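# Place an amber bottle upright under the capping head

## Task

Pick up any one of the amber bottles from the bench and set it down standing upright on the light-coloured riser that sits on the capping machine's platform, directly beneath the capping head; every other bottle must remain standing.

## Robot and tools

ROBOT. Two six-joint AgileX Piper arms, left_arm and right_arm, each with a two-finger parallel gripper and a wrist camera. The scene frame has its origin at table-top height, halfway between the nominal bases, +z up, +x out across the table, and left_arm on the +y side (arm names do not match image sides). Calibrated bases in the scene frame: left_arm at (-0.036, +0.299, 0) m with quat_wxyz (+1.000, 0, 0, -0.017); right_arm at (-0.022, -0.288, 0) m with quat_wxyz (+1.000, 0, 0, +0.020). Both bases stand level. Every hand position, quaternion, velocity, target and wrist-camera pose, whether reported or commanded, is in that arm's own base frame. Fixed cameras and the table use the scene frame. Reported hand poses may be wrong by a few centimetres, more when the arm reaches far.

GRIPPER. The fingers point along the gripper's +z axis and close along its y axis. end_effector_position is the spot between the finger pads, about 5 mm short of the tips.

ROW FORMAT (used by execute_actions and move). Always 16 numbers, both arms, even if only one moves: left_arm x, y, z, qw, qx, qy, qz, opening, then right_arm in the same order. x, y, z is an absolute target position in metres; the quaternion is an absolute orientation, w first. Opening runs from -1 (closed) to +1 (fully open, 0.070 m); it is a command level, not an offset. An idle arm should get its last reported pose and opening repeated in every call. To hold an orientation steady, keep sending one fixed quaternion instead of copying the reported one, which drifts.

execute_actions(actions, cameras). actions is a list of actions; each action is a list of 1 to 15 rows, each row lasting one 1/30 s step, with the last row repeated to fill 15 steps (0.5 s per action). An action is rejected for both arms if any target lies over 0.6 m from that gripper's current position along any of the gripper's axes; the whole call is rejected if it is malformed or its first action fails that test against the latest state. Each step the controller limits the command to 70 mm and 16 degrees from the measured pose, so one action may fall short: the "Hand target" line shows where the arm is actually heading, and the remainder must be sent next. An empty list just returns the full state.

move(target, speed, blend, opening_speed, blocking, cameras). target is one row or a list of up to 15 rows of absolute poses (no 0.6 m rule). Grippers travel in straight lines from their Hand target; all paths finish together and are cut off after 10 s. speed: m/s, 0.002 to 0.5, default 0.25 (turn rate up to twice that in rad/s), one value or one per target. blend: metres of corner rounding per waypoint, default 0. opening_speed: rate of opening change per second on the -1..1 scale, at least 0.2. Openings in the first row start immediately; openings in later rows are applied only after every arm stops at that row. blocking=false returns after about 0.5 s while motion continues; a new move takes over from the current point. Paths ignore obstacles and the other arm, and grippers lag and overshoot more at speed. Keep paths away from an arm's own base, since that can flip its shoulder posture. The result ends with a move: line: done, off_target, moving, held or fault per arm, plus limits=paced (pose clipped) or limits=held (steps withheld).

wait(seconds 0 to 10) lets time pass with arms holding their commands; a running move keeps going. stop brakes a running move. zoom_image(camera, region=[x0, y0, x1, y1] in pixels, at most 504x504) magnifies the newest image of that camera. read_manual only gives licence texts. finished_scene(scene, 1 or 2) ends the scene for good; the bottle must stay in place with the robot let go.

CAMERAS. cam_head_left, cam_head_right, cam_high, cam_low (504x504), cam_left_wrist, cam_right_wrist (672x504). cameras argument: omitted, null or ["all"] for all, [] for none; an unknown name voids the call.

RESULTS. Lines include each arm's pose, Hand target (shown only when an arm is off its command), Tool commands, Joint positions (last value per arm is finger opening in metres), joint torques (drive totals including gravity, noisy, positive toward larger joint angles), grip_measured, and temperatures once they change 5 degrees C.

GRIPPING. Closing from fully open takes at least about 1 s. Note grip_measured when the pads touch, then command roughly 0.05 below it for a firm grip (less for lighter). About 20 N per pad.

HAZARDS. Contact torque reaching a joint limit (21.3 N m for waist, shoulder, elbow; 7.44 N m for the three wrist joints, whose motors give only about 4 N m) halts that arm for 10 s. Hot motors show MOTOR HOT at 65 degrees C; at 80 degrees C the arm goes limp and drops for 30 to 60 s, so avoid long stretched holds or pushing at unreachable poses. A clearance check holds back commands that bring the arms too close, but arm-to-arm impacts can still fail the scene. Avoid dropping the bottle, releasing it while moving, fast collisions, hard presses, toppling other bottles, and anything leaving the table. Brief external tugs on a held bottle can occur. Simulated time keeps running while you think.

Each tool is called after "Emit:" as name(argument=value, ...), one argument or row to a line, values as JSON.

## Session

Emit:
execute_actions(
  actions=[],
)

Scene clock: 0.00 s.
left_arm: end_effector_position=(+0.4336, +0.1940, +0.3473) grip_measured=+0.99 end_effector_quat_wxyz=(+0.494, -0.546, +0.676, +0.006) | right_arm: end_effector_position=(+0.3812, -0.1393, +0.3621) grip_measured=+0.99 end_effector_quat_wxyz=(+0.529, -0.128, +0.826, -0.148)
Joint positions: left_arm=[0.247 1.614 -1.669 0.541 0.801 -1.302 0.07] | right_arm=[-0.57 1.312 -1.314 0.705 0.664 -1.207 0.07]
Joint torques (N m): no reading
Hand target: left_arm +0.4336, +0.1940, +0.3473; +0.494, -0.546, +0.676, +0.006 | right_arm +0.3812, -0.1393, +0.3621; +0.529, -0.128, +0.826, -0.148
Tool commands: left_gripper/opening=+1.0 right_gripper/opening=+1.0

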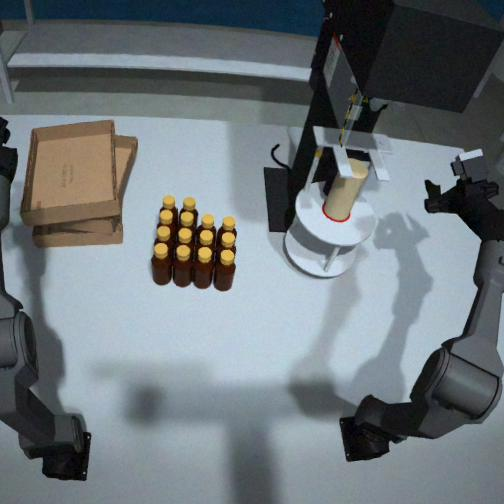

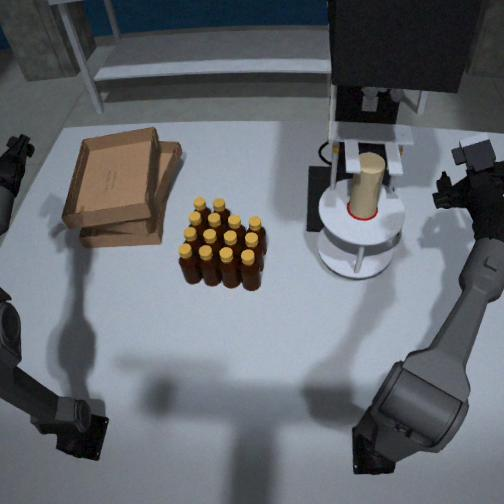

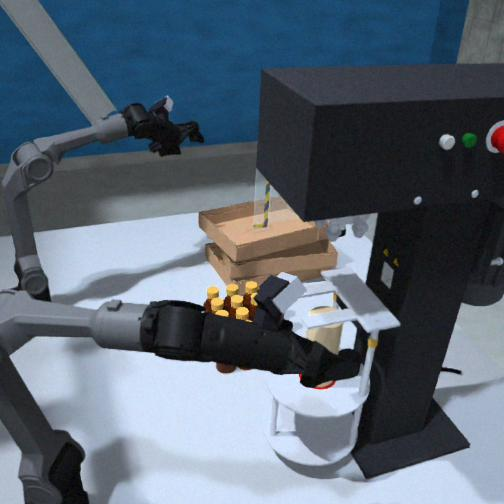

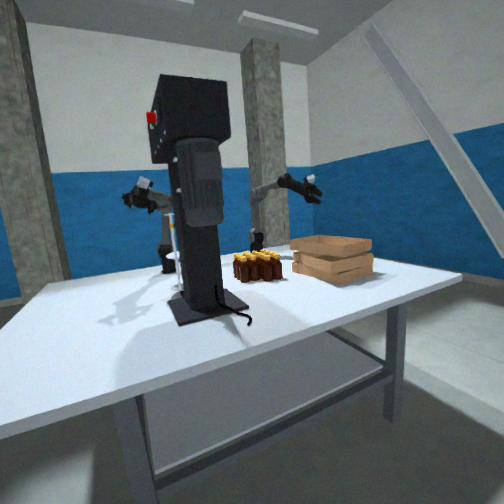

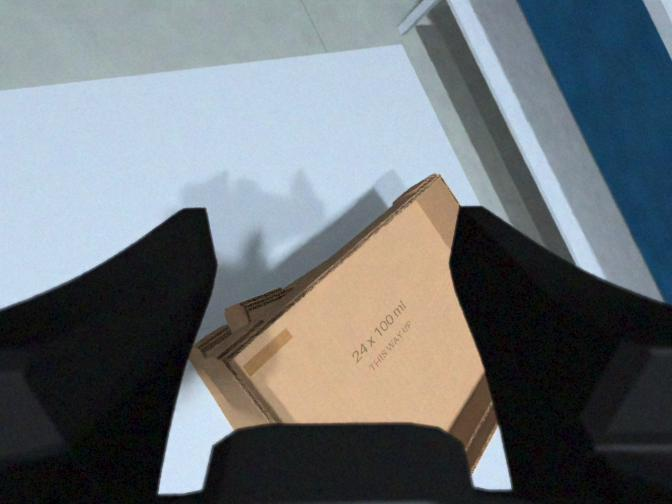

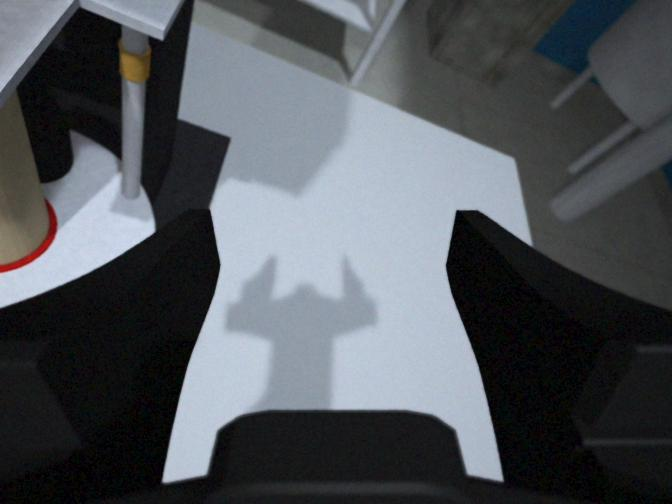

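Emit:
move(
  target=[
    [0.4336,0.1940,0.3473,0.494,-0.546,0.676,0.006,1,0.27,-0.06,0.36,0.529,-0.128,0.826,-0.148,1],
    [0.4336,0.1940,0.3473,0.494,-0.546,0.676,0.006,1,0.27,0.08,0.30,0.53,-0.12,0.832,0.078,1],
    [0.4336,0.1940,0.3473,0.494,-0.546,0.676,0.006,1,0.265,0.19,0.2,0.511,-0.2605,0.802,0.166,0.45],
  ],
  blend=0.03,
  cameras=["cam_right_wrist","cam_head_right","cam_high"],
)

Scene clock: 23.57 s.
left_arm: end_effector_position=(+0.4337, +0.1939, +0.3472) grip_measured=+0.99 end_effector_quat_wxyz=(+0.494, -0.546, +0.676, +0.006) | right_arm: end_effector_position=(+0.2649, +0.1903, +0.1999) grip_measured=+0.45 end_effector_quat_wxyz=(+0.511, -0.259, +0.803, +0.164)
Joint positions: left_arm=[0.247 1.614 -1.669 0.541 0.801 -1.301 0.07] | right_arm=[0.623 1.043 -0.492 0.019 -0.027 -0.021 0.051]
Joint torques (N m): left_arm=[0.29 -7.1 -8.05 0.12 -0.54 0.05] | right_arm=[-0.84 -1.63 -5.63 0.02 -1.19 -0.16]
Off the commanded pose: left_arm 0.000 m, 0 deg | right_arm 0.000 m, 0 deg.
move: done
Images, in order: cam_head_right, cam_high, cam_right_wrist.

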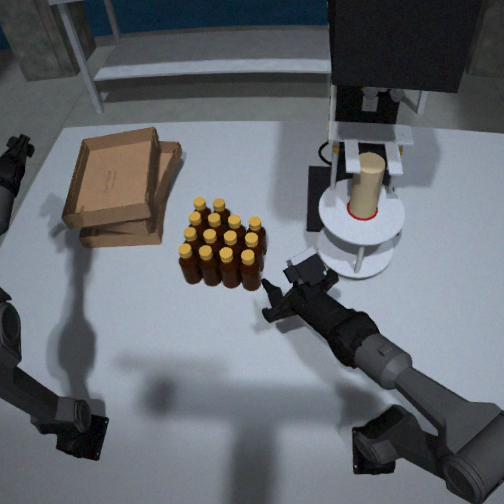

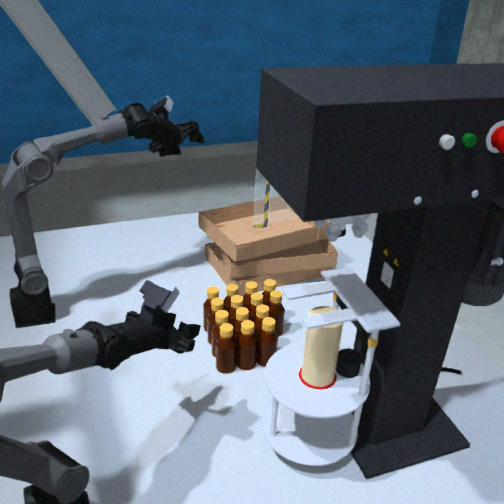

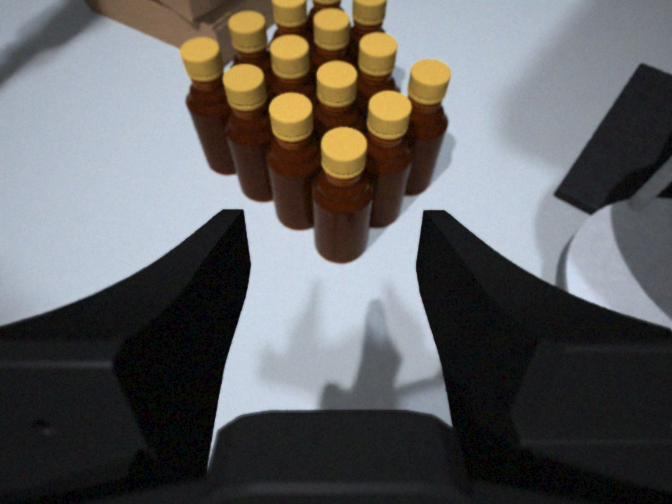

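Emit:
move(
  target=[
    [0.4336,0.1940,0.3473,0.494,-0.546,0.676,0.006,1,0.305,0.2125,0.125,0.613,-0.2316,0.730,0.1944,0.45],
    [0.4336,0.1940,0.3473,0.494,-0.546,0.676,0.006,1,0.360,0.251,0.103,0.613,-0.2316,0.730,0.1944,0.45],
  ],
  speed=[0.15,0.06],
  cameras=["cam_right_wrist"],
)

Scene clock: 47.33 s.
left_arm: end_effector_position=(+0.4337, +0.1939, +0.3472) grip_measured=+0.99 end_effector_quat_wxyz=(+0.494, -0.546, +0.676, +0.006) | right_arm: end_effector_position=(+0.3602, +0.2513, +0.1030) grip_measured=+0.45 end_effector_quat_wxyz=(+0.613, -0.232, +0.730, +0.195)
Joint positions: left_arm=[0.247 1.614 -1.669 0.541 0.801 -1.301 0.07] | right_arm=[0.603 1.911 -0.532 -0.013 -1.118 0.004 0.051]
Joint torques (N m): left_arm=[0.21 -7.1 -8.06 0.18 -0.56 0.03] | right_arm=[0.7 -5.16 -1.96 0.07 -1.24 -0.2]
Off the commanded pose: left_arm 0.000 m, 0 deg | right_arm 0.000 m, 0 deg.
move: done
Images, in order: cam_right_wrist.

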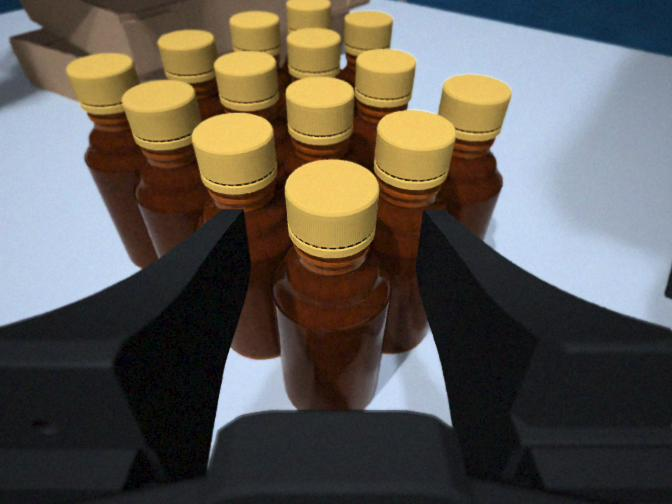

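Emit:
move(
  target=[
    [0.4336,0.1940,0.3473,0.494,-0.546,0.676,0.006,1,0.374,0.261,0.103,0.613,-0.2316,0.730,0.1944,0.45],
    [0.4336,0.1940,0.3473,0.494,-0.546,0.676,0.006,1,0.374,0.261,0.103,0.613,-0.2316,0.730,0.1944,-0.4],
  ],
  speed=0.06,
  opening_speed=0.5,
  cameras=["cam_right_wrist"],
)

Scene clock: 55.53 s.
left_arm: end_effector_position=(+0.4337, +0.1939, +0.3472) grip_measured=+0.99 end_effector_quat_wxyz=(+0.494, -0.546, +0.676, +0.006) | right_arm: end_effector_position=(+0.3741, +0.2609, +0.1029) grip_measured=-0.19 end_effector_quat_wxyz=(+0.613, -0.231, +0.730, +0.194)
Joint positions: left_arm=[0.247 1.614 -1.669 0.541 0.801 -1.301 0.07] | right_arm=[0.604 1.939 -0.602 -0.011 -1.076 0.004 0.028]
Joint torques (N m): left_arm=[0.21 -6.85 -7.95 0.23 -0.6 -0.02] | right_arm=[0.44 -5.57 -2.5 -0.02 -1.26 0]
Off the commanded pose: left_arm 0.000 m, 0 deg | right_arm 0.000 m, 0 deg.
move: done
Images, in order: cam_right_wrist.

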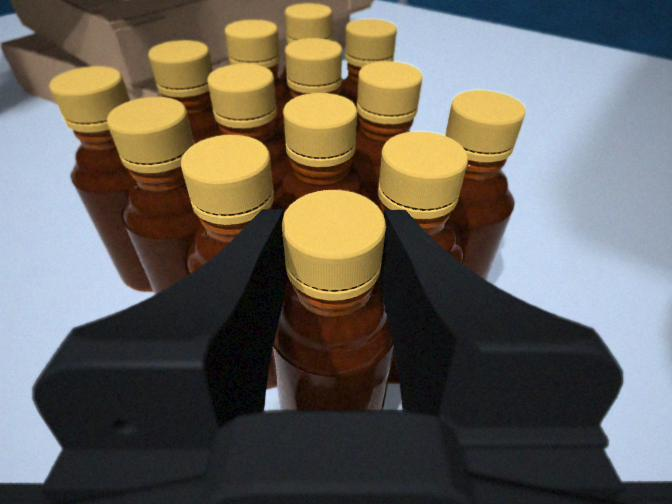

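Emit:
move(
  target=[
    [0.4336,0.1940,0.3473,0.494,-0.546,0.676,0.006,1,0.374,0.261,0.23,0.613,-0.2316,0.730,0.1944,-0.4],
    [0.4336,0.1940,0.3473,0.494,-0.546,0.676,0.006,1,0.33,0.13,0.38,0.632,-0.143,0.7526,0.120,-0.4],
    [0.4336,0.1940,0.3473,0.494,-0.546,0.676,0.006,1,0.36,0.055,0.425,0.641,-0.058,0.764,0.0487,-0.4],
  ],
  speed=[0.08,0.13,0.1],
  blend=[0.03,0.03,0],
)

Emit:
zoom_image(
  camera="cam_high",
  region=[190, 130, 420, 400],
)

Emit:
zoom_image(
  camera="cam_low",
  region=[130, 150, 220, 280],
)

Scene clock: 70.40 s.
left_arm: end_effector_position=(+0.4337, +0.1939, +0.3472) grip_measured=+0.99 end_effector_quat_wxyz=(+0.494, -0.546, +0.676, +0.006) | right_arm: end_effector_position=(+0.3601, +0.0546, +0.4255) grip_measured=-0.19 end_effector_quat_wxyz=(+0.641, -0.058, +0.764, +0.048)
Joint positions: left_arm=[0.247 1.614 -1.669 0.541 0.801 -1.301 0.07] | right_arm=[0.15 1.094 -1.211 0 0.378 -0.001 0.028]
Joint torques (N m): left_arm=[-0.02 -6.93 -7.8 0.3 -0.61 -0.04] | right_arm=[1.18 -2.3 -5.41 0.02 -1.74 0.01]
Off the commanded pose: left_arm 0.000 m, 0 deg | right_arm 0.001 m, 0 deg.
move: done

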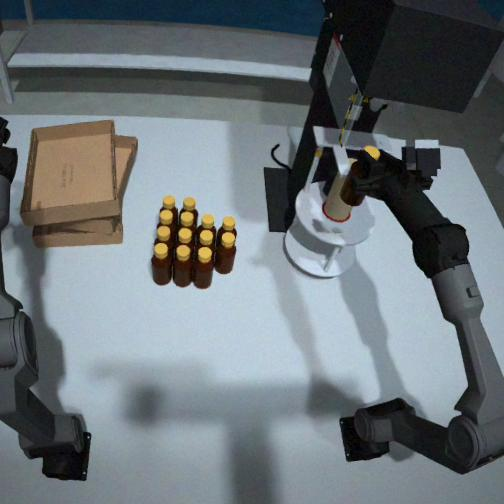

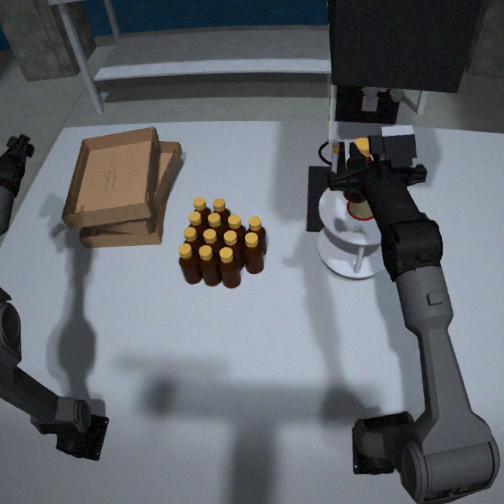

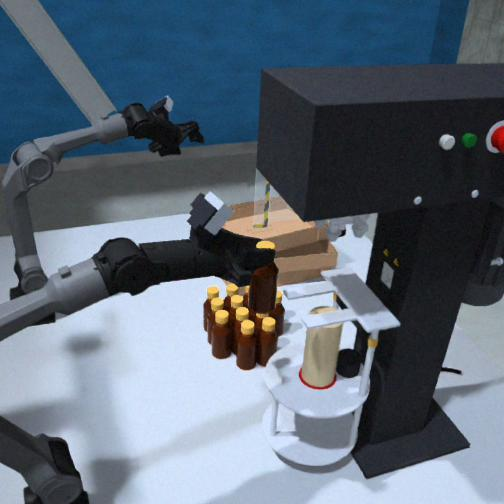

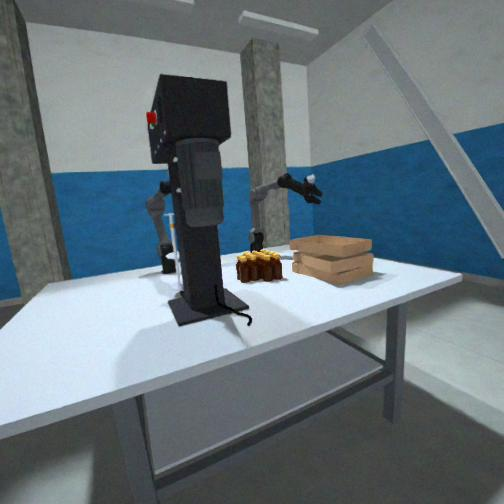

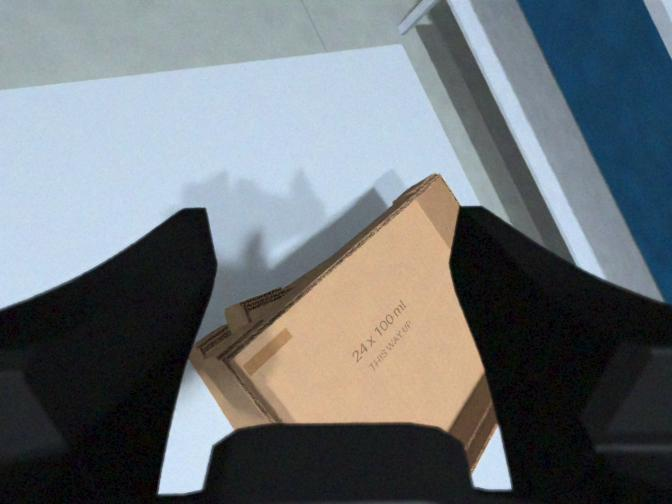

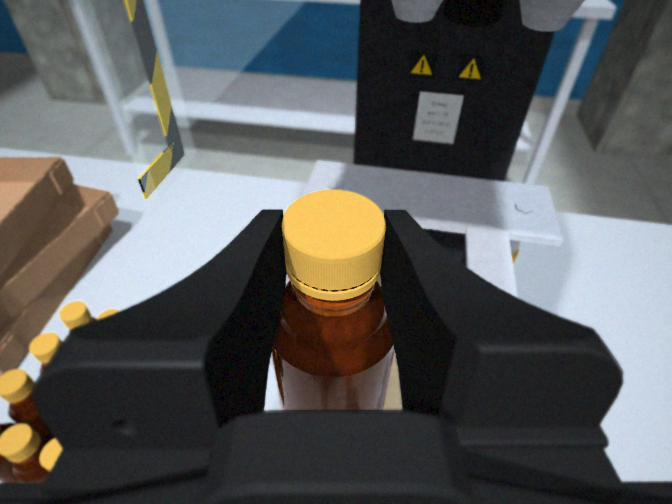

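Scaled by 1.867.

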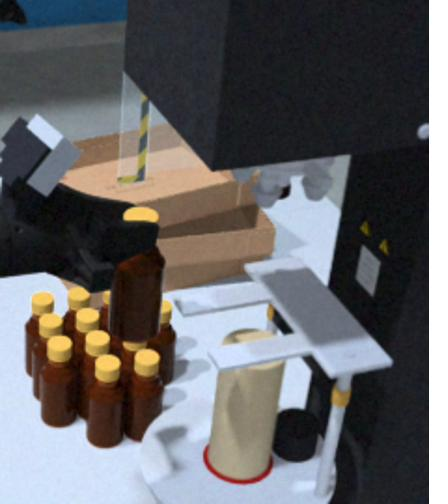

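Scaled by 3.877.

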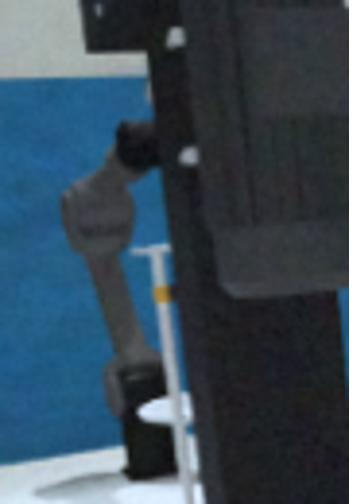

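Emit:
move(
  target=[0.4336,0.1940,0.3473,0.494,-0.546,0.676,0.006,1,0.345,0.012,0.43,0.643,-0.0134,0.766,0.0112,-0.4],
  speed=0.1,
  cameras=["cam_right_wrist","cam_head_right","cam_head_left","cam_high"],
)

Emit:
zoom_image(
  camera="cam_high",
  region=[240, 180, 400, 400],
)

Emit:
zoom_image(
  camera="cam_head_left",
  region=[280, 100, 440, 260],
)

Emit:
zoom_image(
  camera="cam_head_right",
  region=[300, 100, 460, 260],
)

Scene clock: 85.43 s.
left_arm: end_effector_position=(+0.4337, +0.1939, +0.3472) grip_measured=+0.99 end_effector_quat_wxyz=(+0.494, -0.546, +0.676, +0.006) | right_arm: end_effector_position=(+0.3448, +0.0117, +0.4302) grip_measured=-0.19 end_effector_quat_wxyz=(+0.643, -0.013, +0.766, +0.011)
Joint positions: left_arm=[0.247 1.614 -1.669 0.541 0.801 -1.301 0.07] | right_arm=[0.034 1.035 -1.197 0.001 0.423 -0.001 0.028]
Joint torques (N m): left_arm=[-0.05 -6.93 -7.63 0.28 -0.66 -0.08] | right_arm=[0.66 -1.48 -5.38 -0.05 -1.79 -0.19]
Off the commanded pose: left_arm 0.000 m, 0 deg | right_arm 0.000 m, 0 deg.
move: done
Images, in order: cam_head_left, cam_head_right, cam_high, cam_right_wrist.

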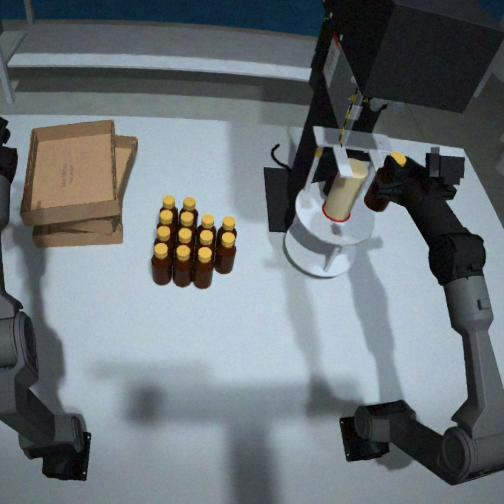

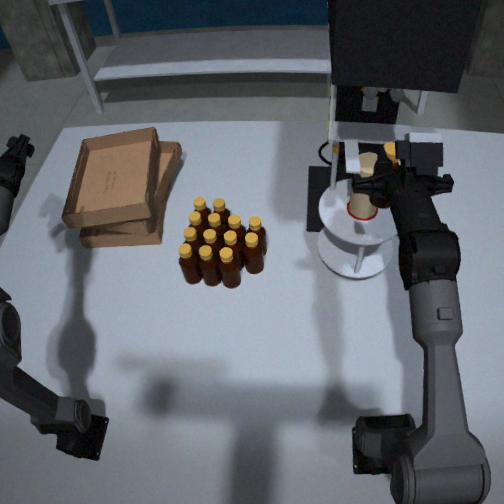

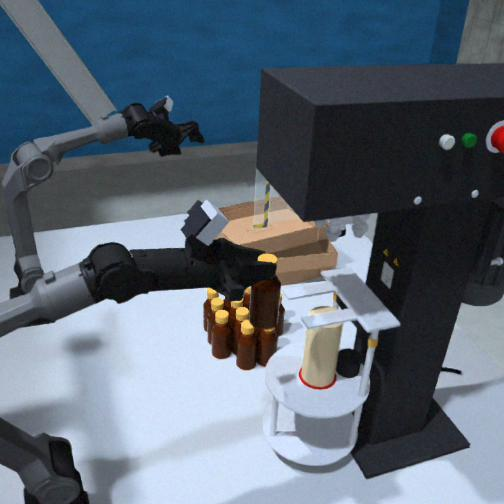

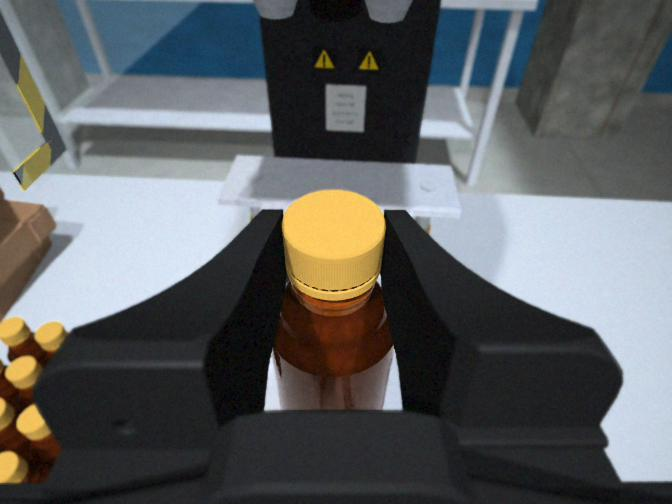

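Scaled by 2.291.

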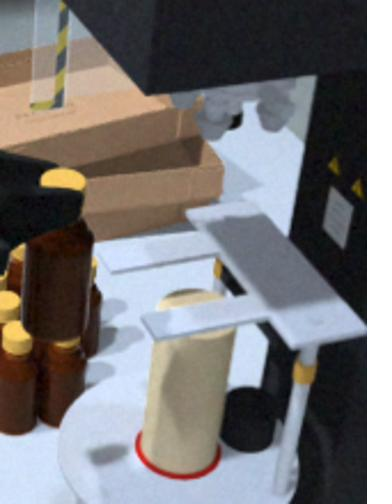

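Scaled by 3.150.

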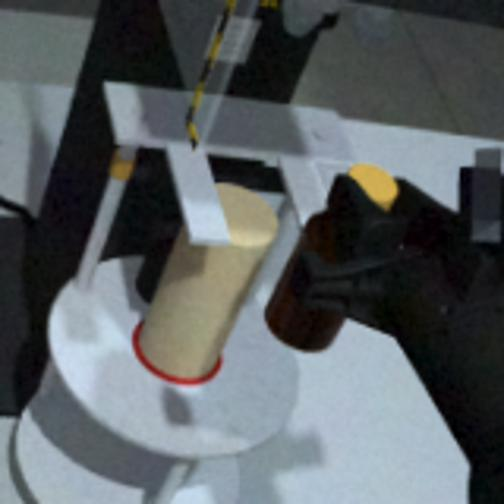

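Scaled by 3.150.

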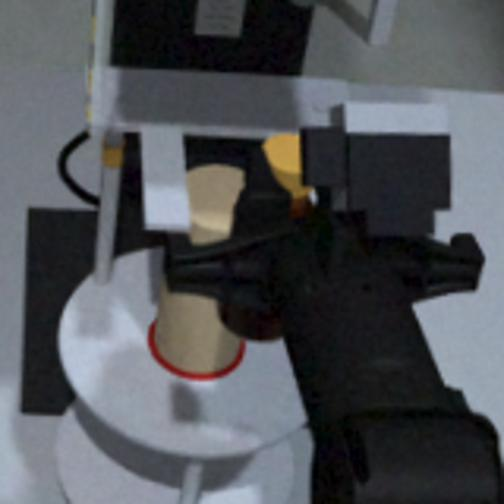

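Emit:
move(
  target=[0.4336,0.1940,0.3473,0.494,-0.546,0.676,0.006,1,0.388,0.023,0.43,0.643,-0.0214,0.766,0.018,-0.4],
  speed=0.08,
  cameras=["cam_right_wrist","cam_head_right","cam_head_left","cam_high"],
)

Emit:
zoom_image(
  camera="cam_high",
  region=[240, 200, 380, 390],
)

Emit:
zoom_image(
  camera="cam_head_left",
  region=[300, 110, 420, 240],
)

Emit:
zoom_image(
  camera="cam_head_right",
  region=[310, 110, 430, 240],
)

Scene clock: 106.03 s.
left_arm: end_effector_position=(+0.4337, +0.1939, +0.3472) grip_measured=+0.99 end_effector_quat_wxyz=(+0.494, -0.546, +0.676, +0.006) | right_arm: end_effector_position=(+0.3887, +0.0231, +0.4296) grip_measured=-0.19 end_effector_quat_wxyz=(+0.642, -0.022, +0.766, +0.018)
Joint positions: left_arm=[0.247 1.614 -1.669 0.541 0.801 -1.301 0.07] | right_arm=[0.063 1.183 -1.287 -0.02 0.366 0.02 0.028]
Joint torques (N m): left_arm=[-0.04 -6.84 -7.55 0.27 -0.67 -0.05] | right_arm=[0.84 -4.11 -6.42 -0.22 -1.63 0.04]
Off the commanded pose: left_arm 0.000 m, 0 deg | right_arm 0.001 m, 0 deg.
move: done
Images, in order: cam_head_left, cam_head_right, cam_high, cam_right_wrist.

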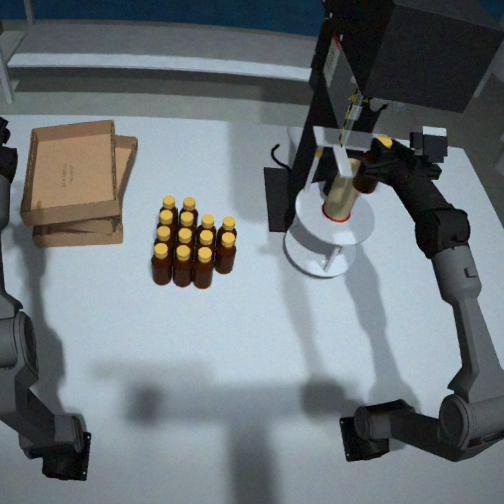

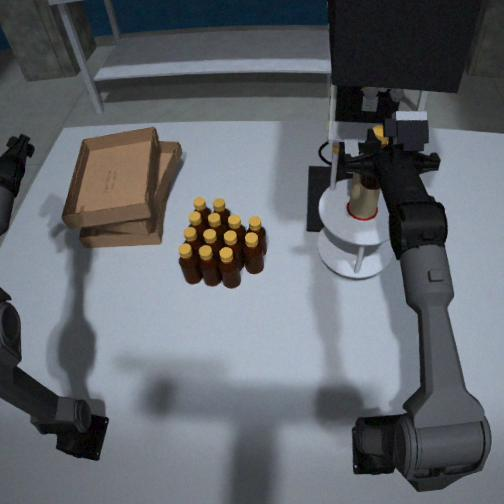

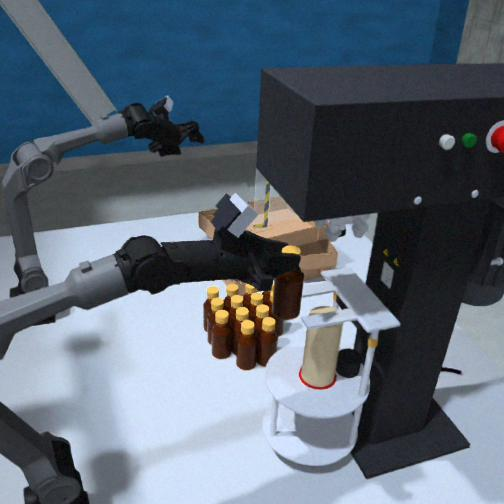

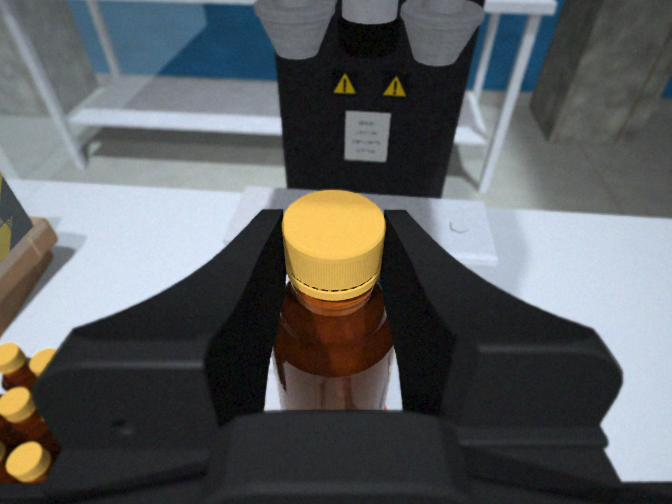

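Scaled by 2.653.

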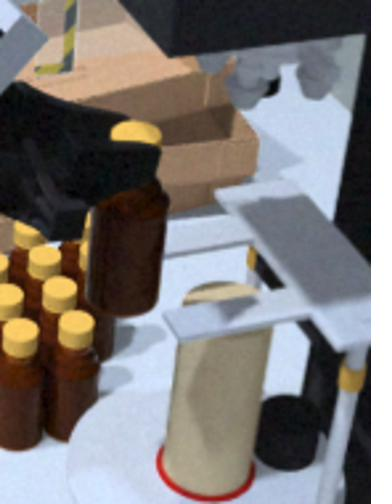

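Scaled by 3.877.

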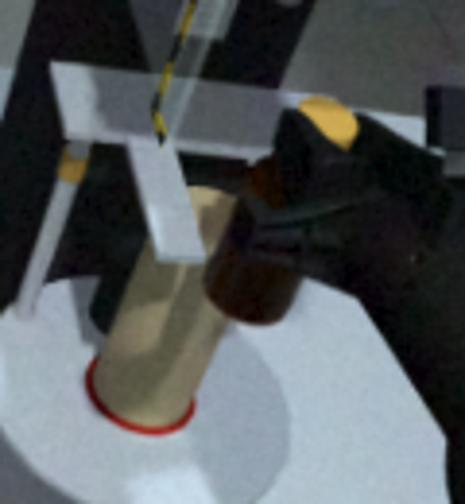

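Scaled by 3.877.

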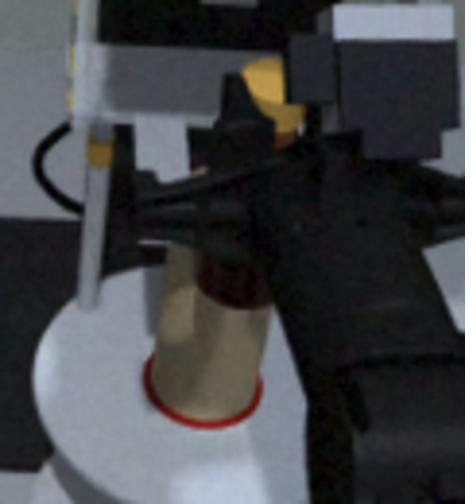

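Emit:
move(
  target=[0.4336,0.1940,0.3473,0.494,-0.546,0.676,0.006,1,0.438,0.0225,0.428,0.6428,-0.02,0.7656,0.0168,-0.4],
  speed=0.05,
  cameras=["cam_right_wrist","cam_head_right","cam_head_left","cam_high"],
)

Emit:
zoom_image(
  camera="cam_high",
  region=[240, 200, 380, 390],
)

Emit:
zoom_image(
  camera="cam_head_left",
  region=[300, 110, 420, 240],
)

Emit:
zoom_image(
  camera="cam_head_right",
  region=[310, 110, 430, 240],
)

Scene clock: 120.13 s.
left_arm: end_effector_position=(+0.4337, +0.1939, +0.3472) grip_measured=+0.99 end_effector_quat_wxyz=(+0.494, -0.546, +0.676, +0.006) | right_arm: end_effector_position=(+0.4384, +0.0225, +0.4277) grip_measured=-0.19 end_effector_quat_wxyz=(+0.643, -0.020, +0.766, +0.016)
Joint positions: left_arm=[0.247 1.614 -1.669 0.541 0.801 -1.301 0.07] | right_arm=[0.05 1.35 -1.414 0.005 0.325 -0.006 0.028]
Joint torques (N m): left_arm=[-0.17 -6.77 -7.55 0.23 -0.69 -0.07] | right_arm=[0.3 -4.69 -6.56 0.23 -1.84 -0.04]
Off the commanded pose: left_arm 0.000 m, 0 deg | right_arm 0.000 m, 0 deg.
move: done
Images, in order: cam_head_left, cam_head_right, cam_high, cam_right_wrist.

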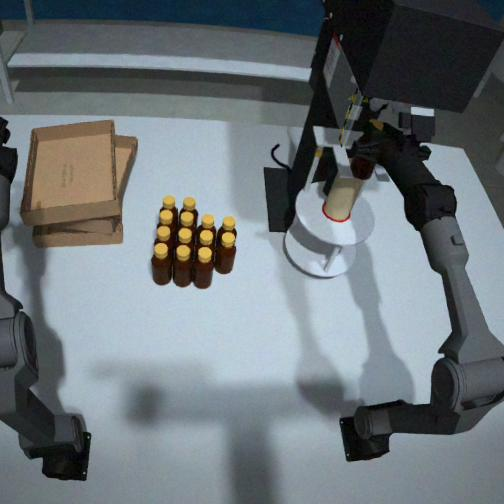

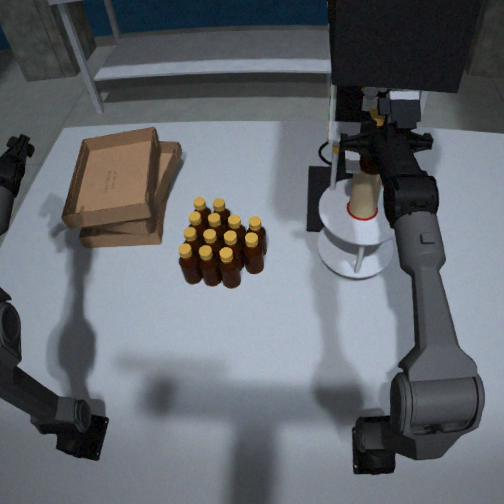

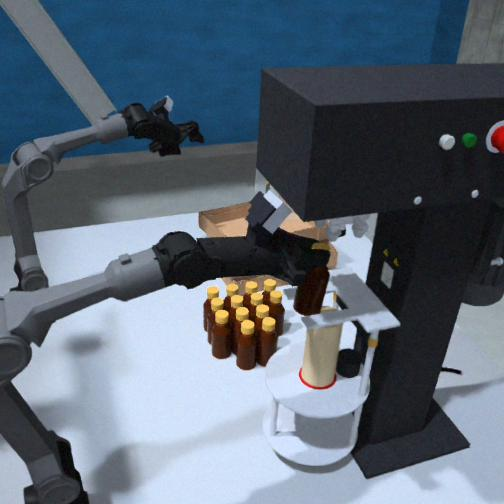

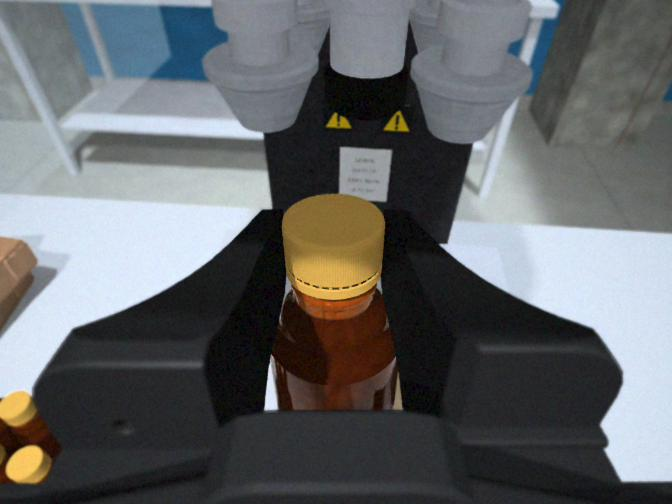

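Scaled by 2.653.

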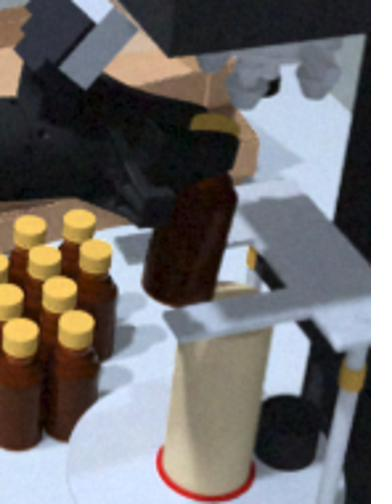

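Scaled by 3.877.

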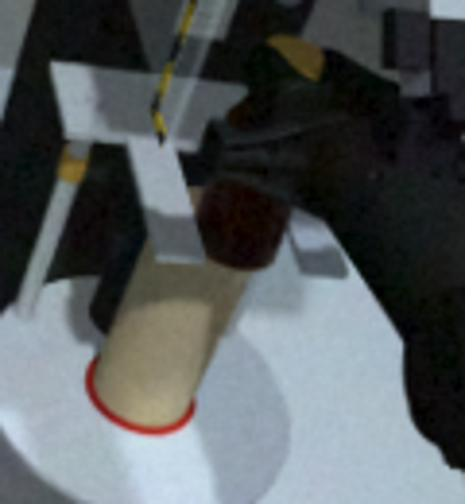

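Scaled by 3.877.

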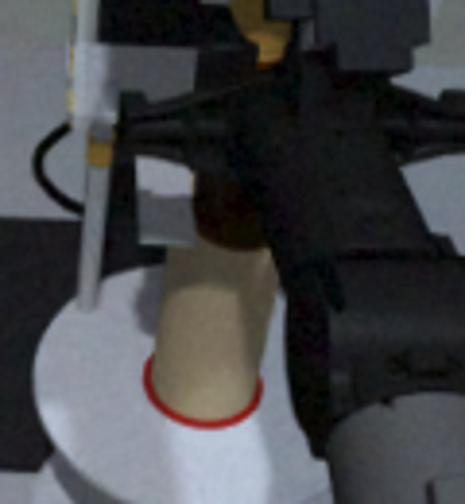

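Emit:
move(
  target=[
    [0.4336,0.1940,0.3473,0.494,-0.546,0.676,0.006,1,0.440,0.0225,0.430,0.6818,-0.0175,0.7308,0.0163,-0.4],
    [0.4336,0.1940,0.3473,0.494,-0.546,0.676,0.006,1,0.463,0.0225,0.428,0.6818,-0.0175,0.7308,0.0163,-0.4],
  ],
  speed=0.04,
  cameras=["cam_right_wrist","cam_head_right","cam_head_left","cam_high"],
)

Emit:
zoom_image(
  camera="cam_high",
  region=[240, 200, 380, 390],
)

Emit:
zoom_image(
  camera="cam_head_left",
  region=[300, 110, 420, 240],
)

Emit:
zoom_image(
  camera="cam_head_right",
  region=[310, 110, 430, 240],
)

Scene clock: 138.87 s.
left_arm: end_effector_position=(+0.4337, +0.1939, +0.3472) grip_measured=+0.99 end_effector_quat_wxyz=(+0.494, -0.546, +0.676, +0.006) | right_arm: end_effector_position=(+0.4633, +0.0229, +0.4278) grip_measured=-0.19 end_effector_quat_wxyz=(+0.682, -0.018, +0.731, +0.017)
Joint positions: left_arm=[0.247 1.614 -1.669 0.541 0.801 -1.301 0.07] | right_arm=[0.05 1.412 -1.378 -0.011 0.124 0.011 0.028]
Joint torques (N m): left_arm=[-0.17 -6.76 -7.38 0.22 -0.69 -0.06] | right_arm=[-0.02 -5.02 -6.43 0.13 -1.77 -0.06]
Off the commanded pose: left_arm 0.000 m, 0 deg | right_arm 0.001 m, 0 deg.
move: done
Images, in order: cam_head_left, cam_head_right, cam_high, cam_right_wrist.

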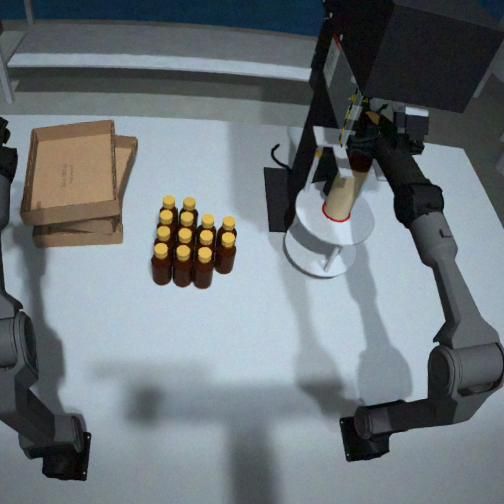

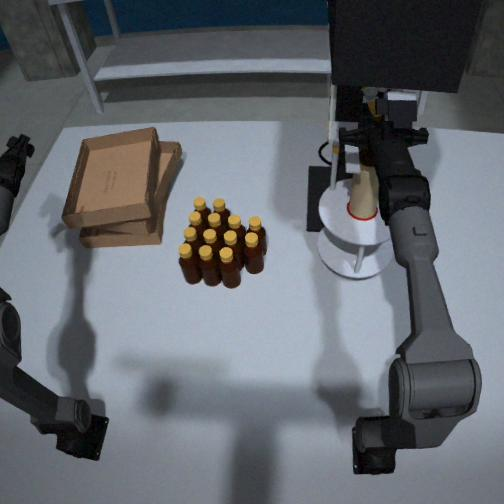

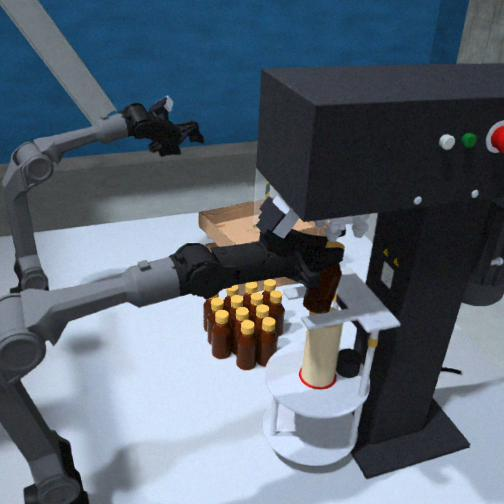

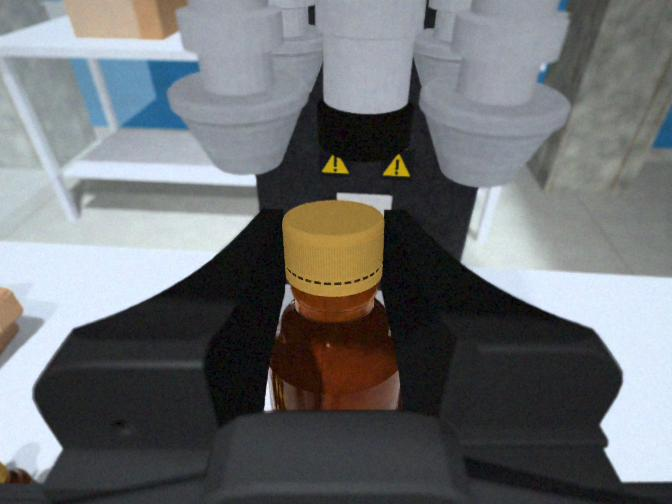

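Scaled by 2.653.

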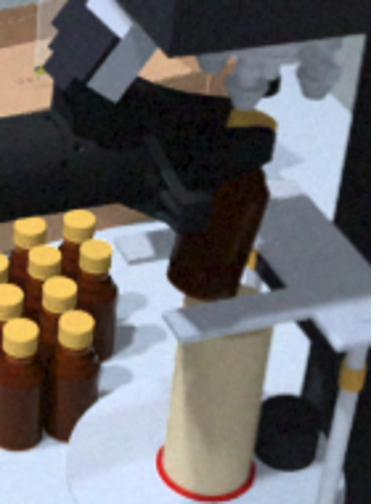

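Scaled by 3.877.

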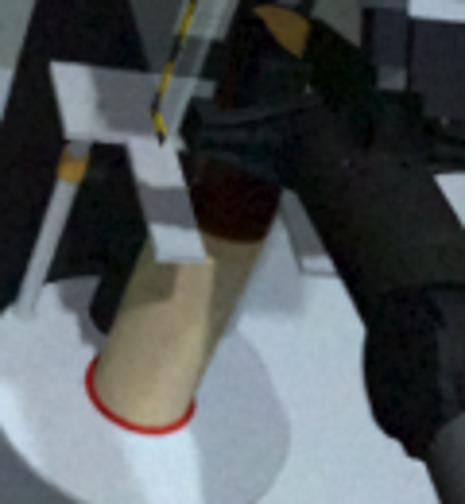

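Scaled by 3.877.

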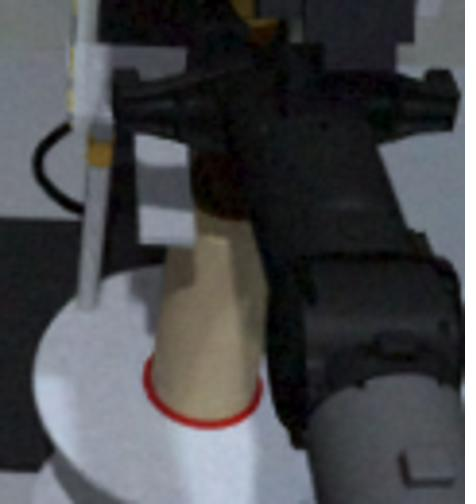

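Emit:
move(
  target=[0.4336,0.1940,0.3473,0.494,-0.546,0.676,0.006,1,0.464,0.0225,0.433,0.7430,-0.0160,0.6690,0.0178,-0.4],
  speed=0.06,
  cameras=["cam_high","cam_head_left","cam_head_right"],
)

Emit:
zoom_image(
  camera="cam_high",
  region=[240, 200, 380, 390],
)

Emit:
zoom_image(
  camera="cam_head_left",
  region=[300, 110, 420, 240],
)

Emit:
zoom_image(
  camera="cam_head_right",
  region=[310, 110, 430, 240],
)

Scene clock: 165.57 s.
left_arm: end_effector_position=(+0.4337, +0.1939, +0.3472) grip_measured=+0.99 end_effector_quat_wxyz=(+0.494, -0.546, +0.676, +0.006) | right_arm: end_effector_position=(+0.4637, +0.0221, +0.4336) grip_measured=-0.19 end_effector_quat_wxyz=(+0.744, -0.016, +0.668, +0.018)
Joint positions: left_arm=[0.247 1.614 -1.669 0.541 0.801 -1.301 0.07] | right_arm=[0.048 1.407 -1.241 0.007 -0.186 -0.006 0.028]
Joint torques (N m): left_arm=[-0.28 -6.7 -7.18 0.23 -0.73 -0.07] | right_arm=[1.63 -3.64 -6.48 -0.09 -1.48 0.07]
Off the commanded pose: left_arm 0.000 m, 0 deg | right_arm 0.001 m, 0 deg.
move: done
Images, in order: cam_head_left, cam_head_right, cam_high.

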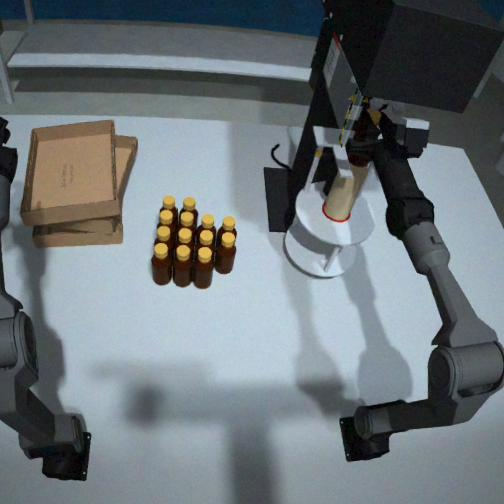

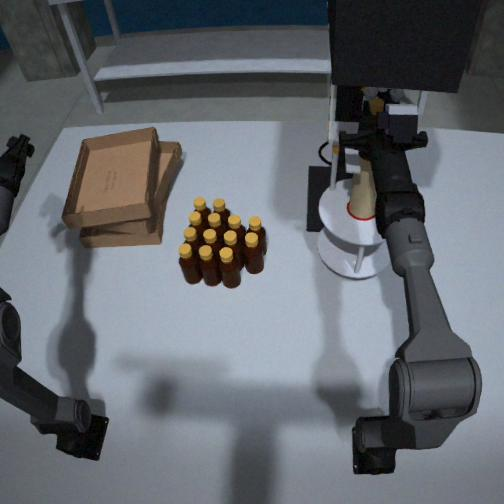

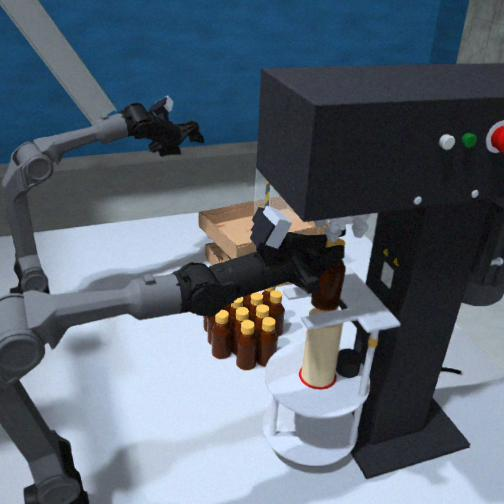

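Scaled by 2.653.

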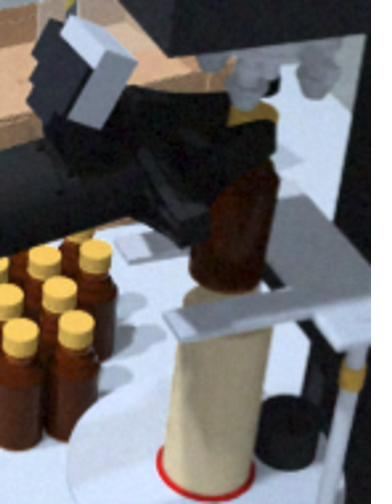

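Scaled by 3.877.

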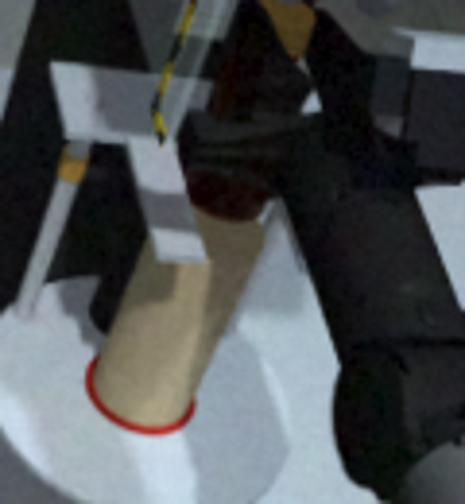

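Scaled by 3.877.

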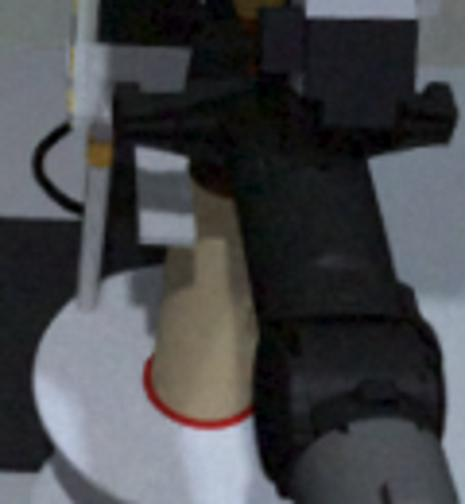

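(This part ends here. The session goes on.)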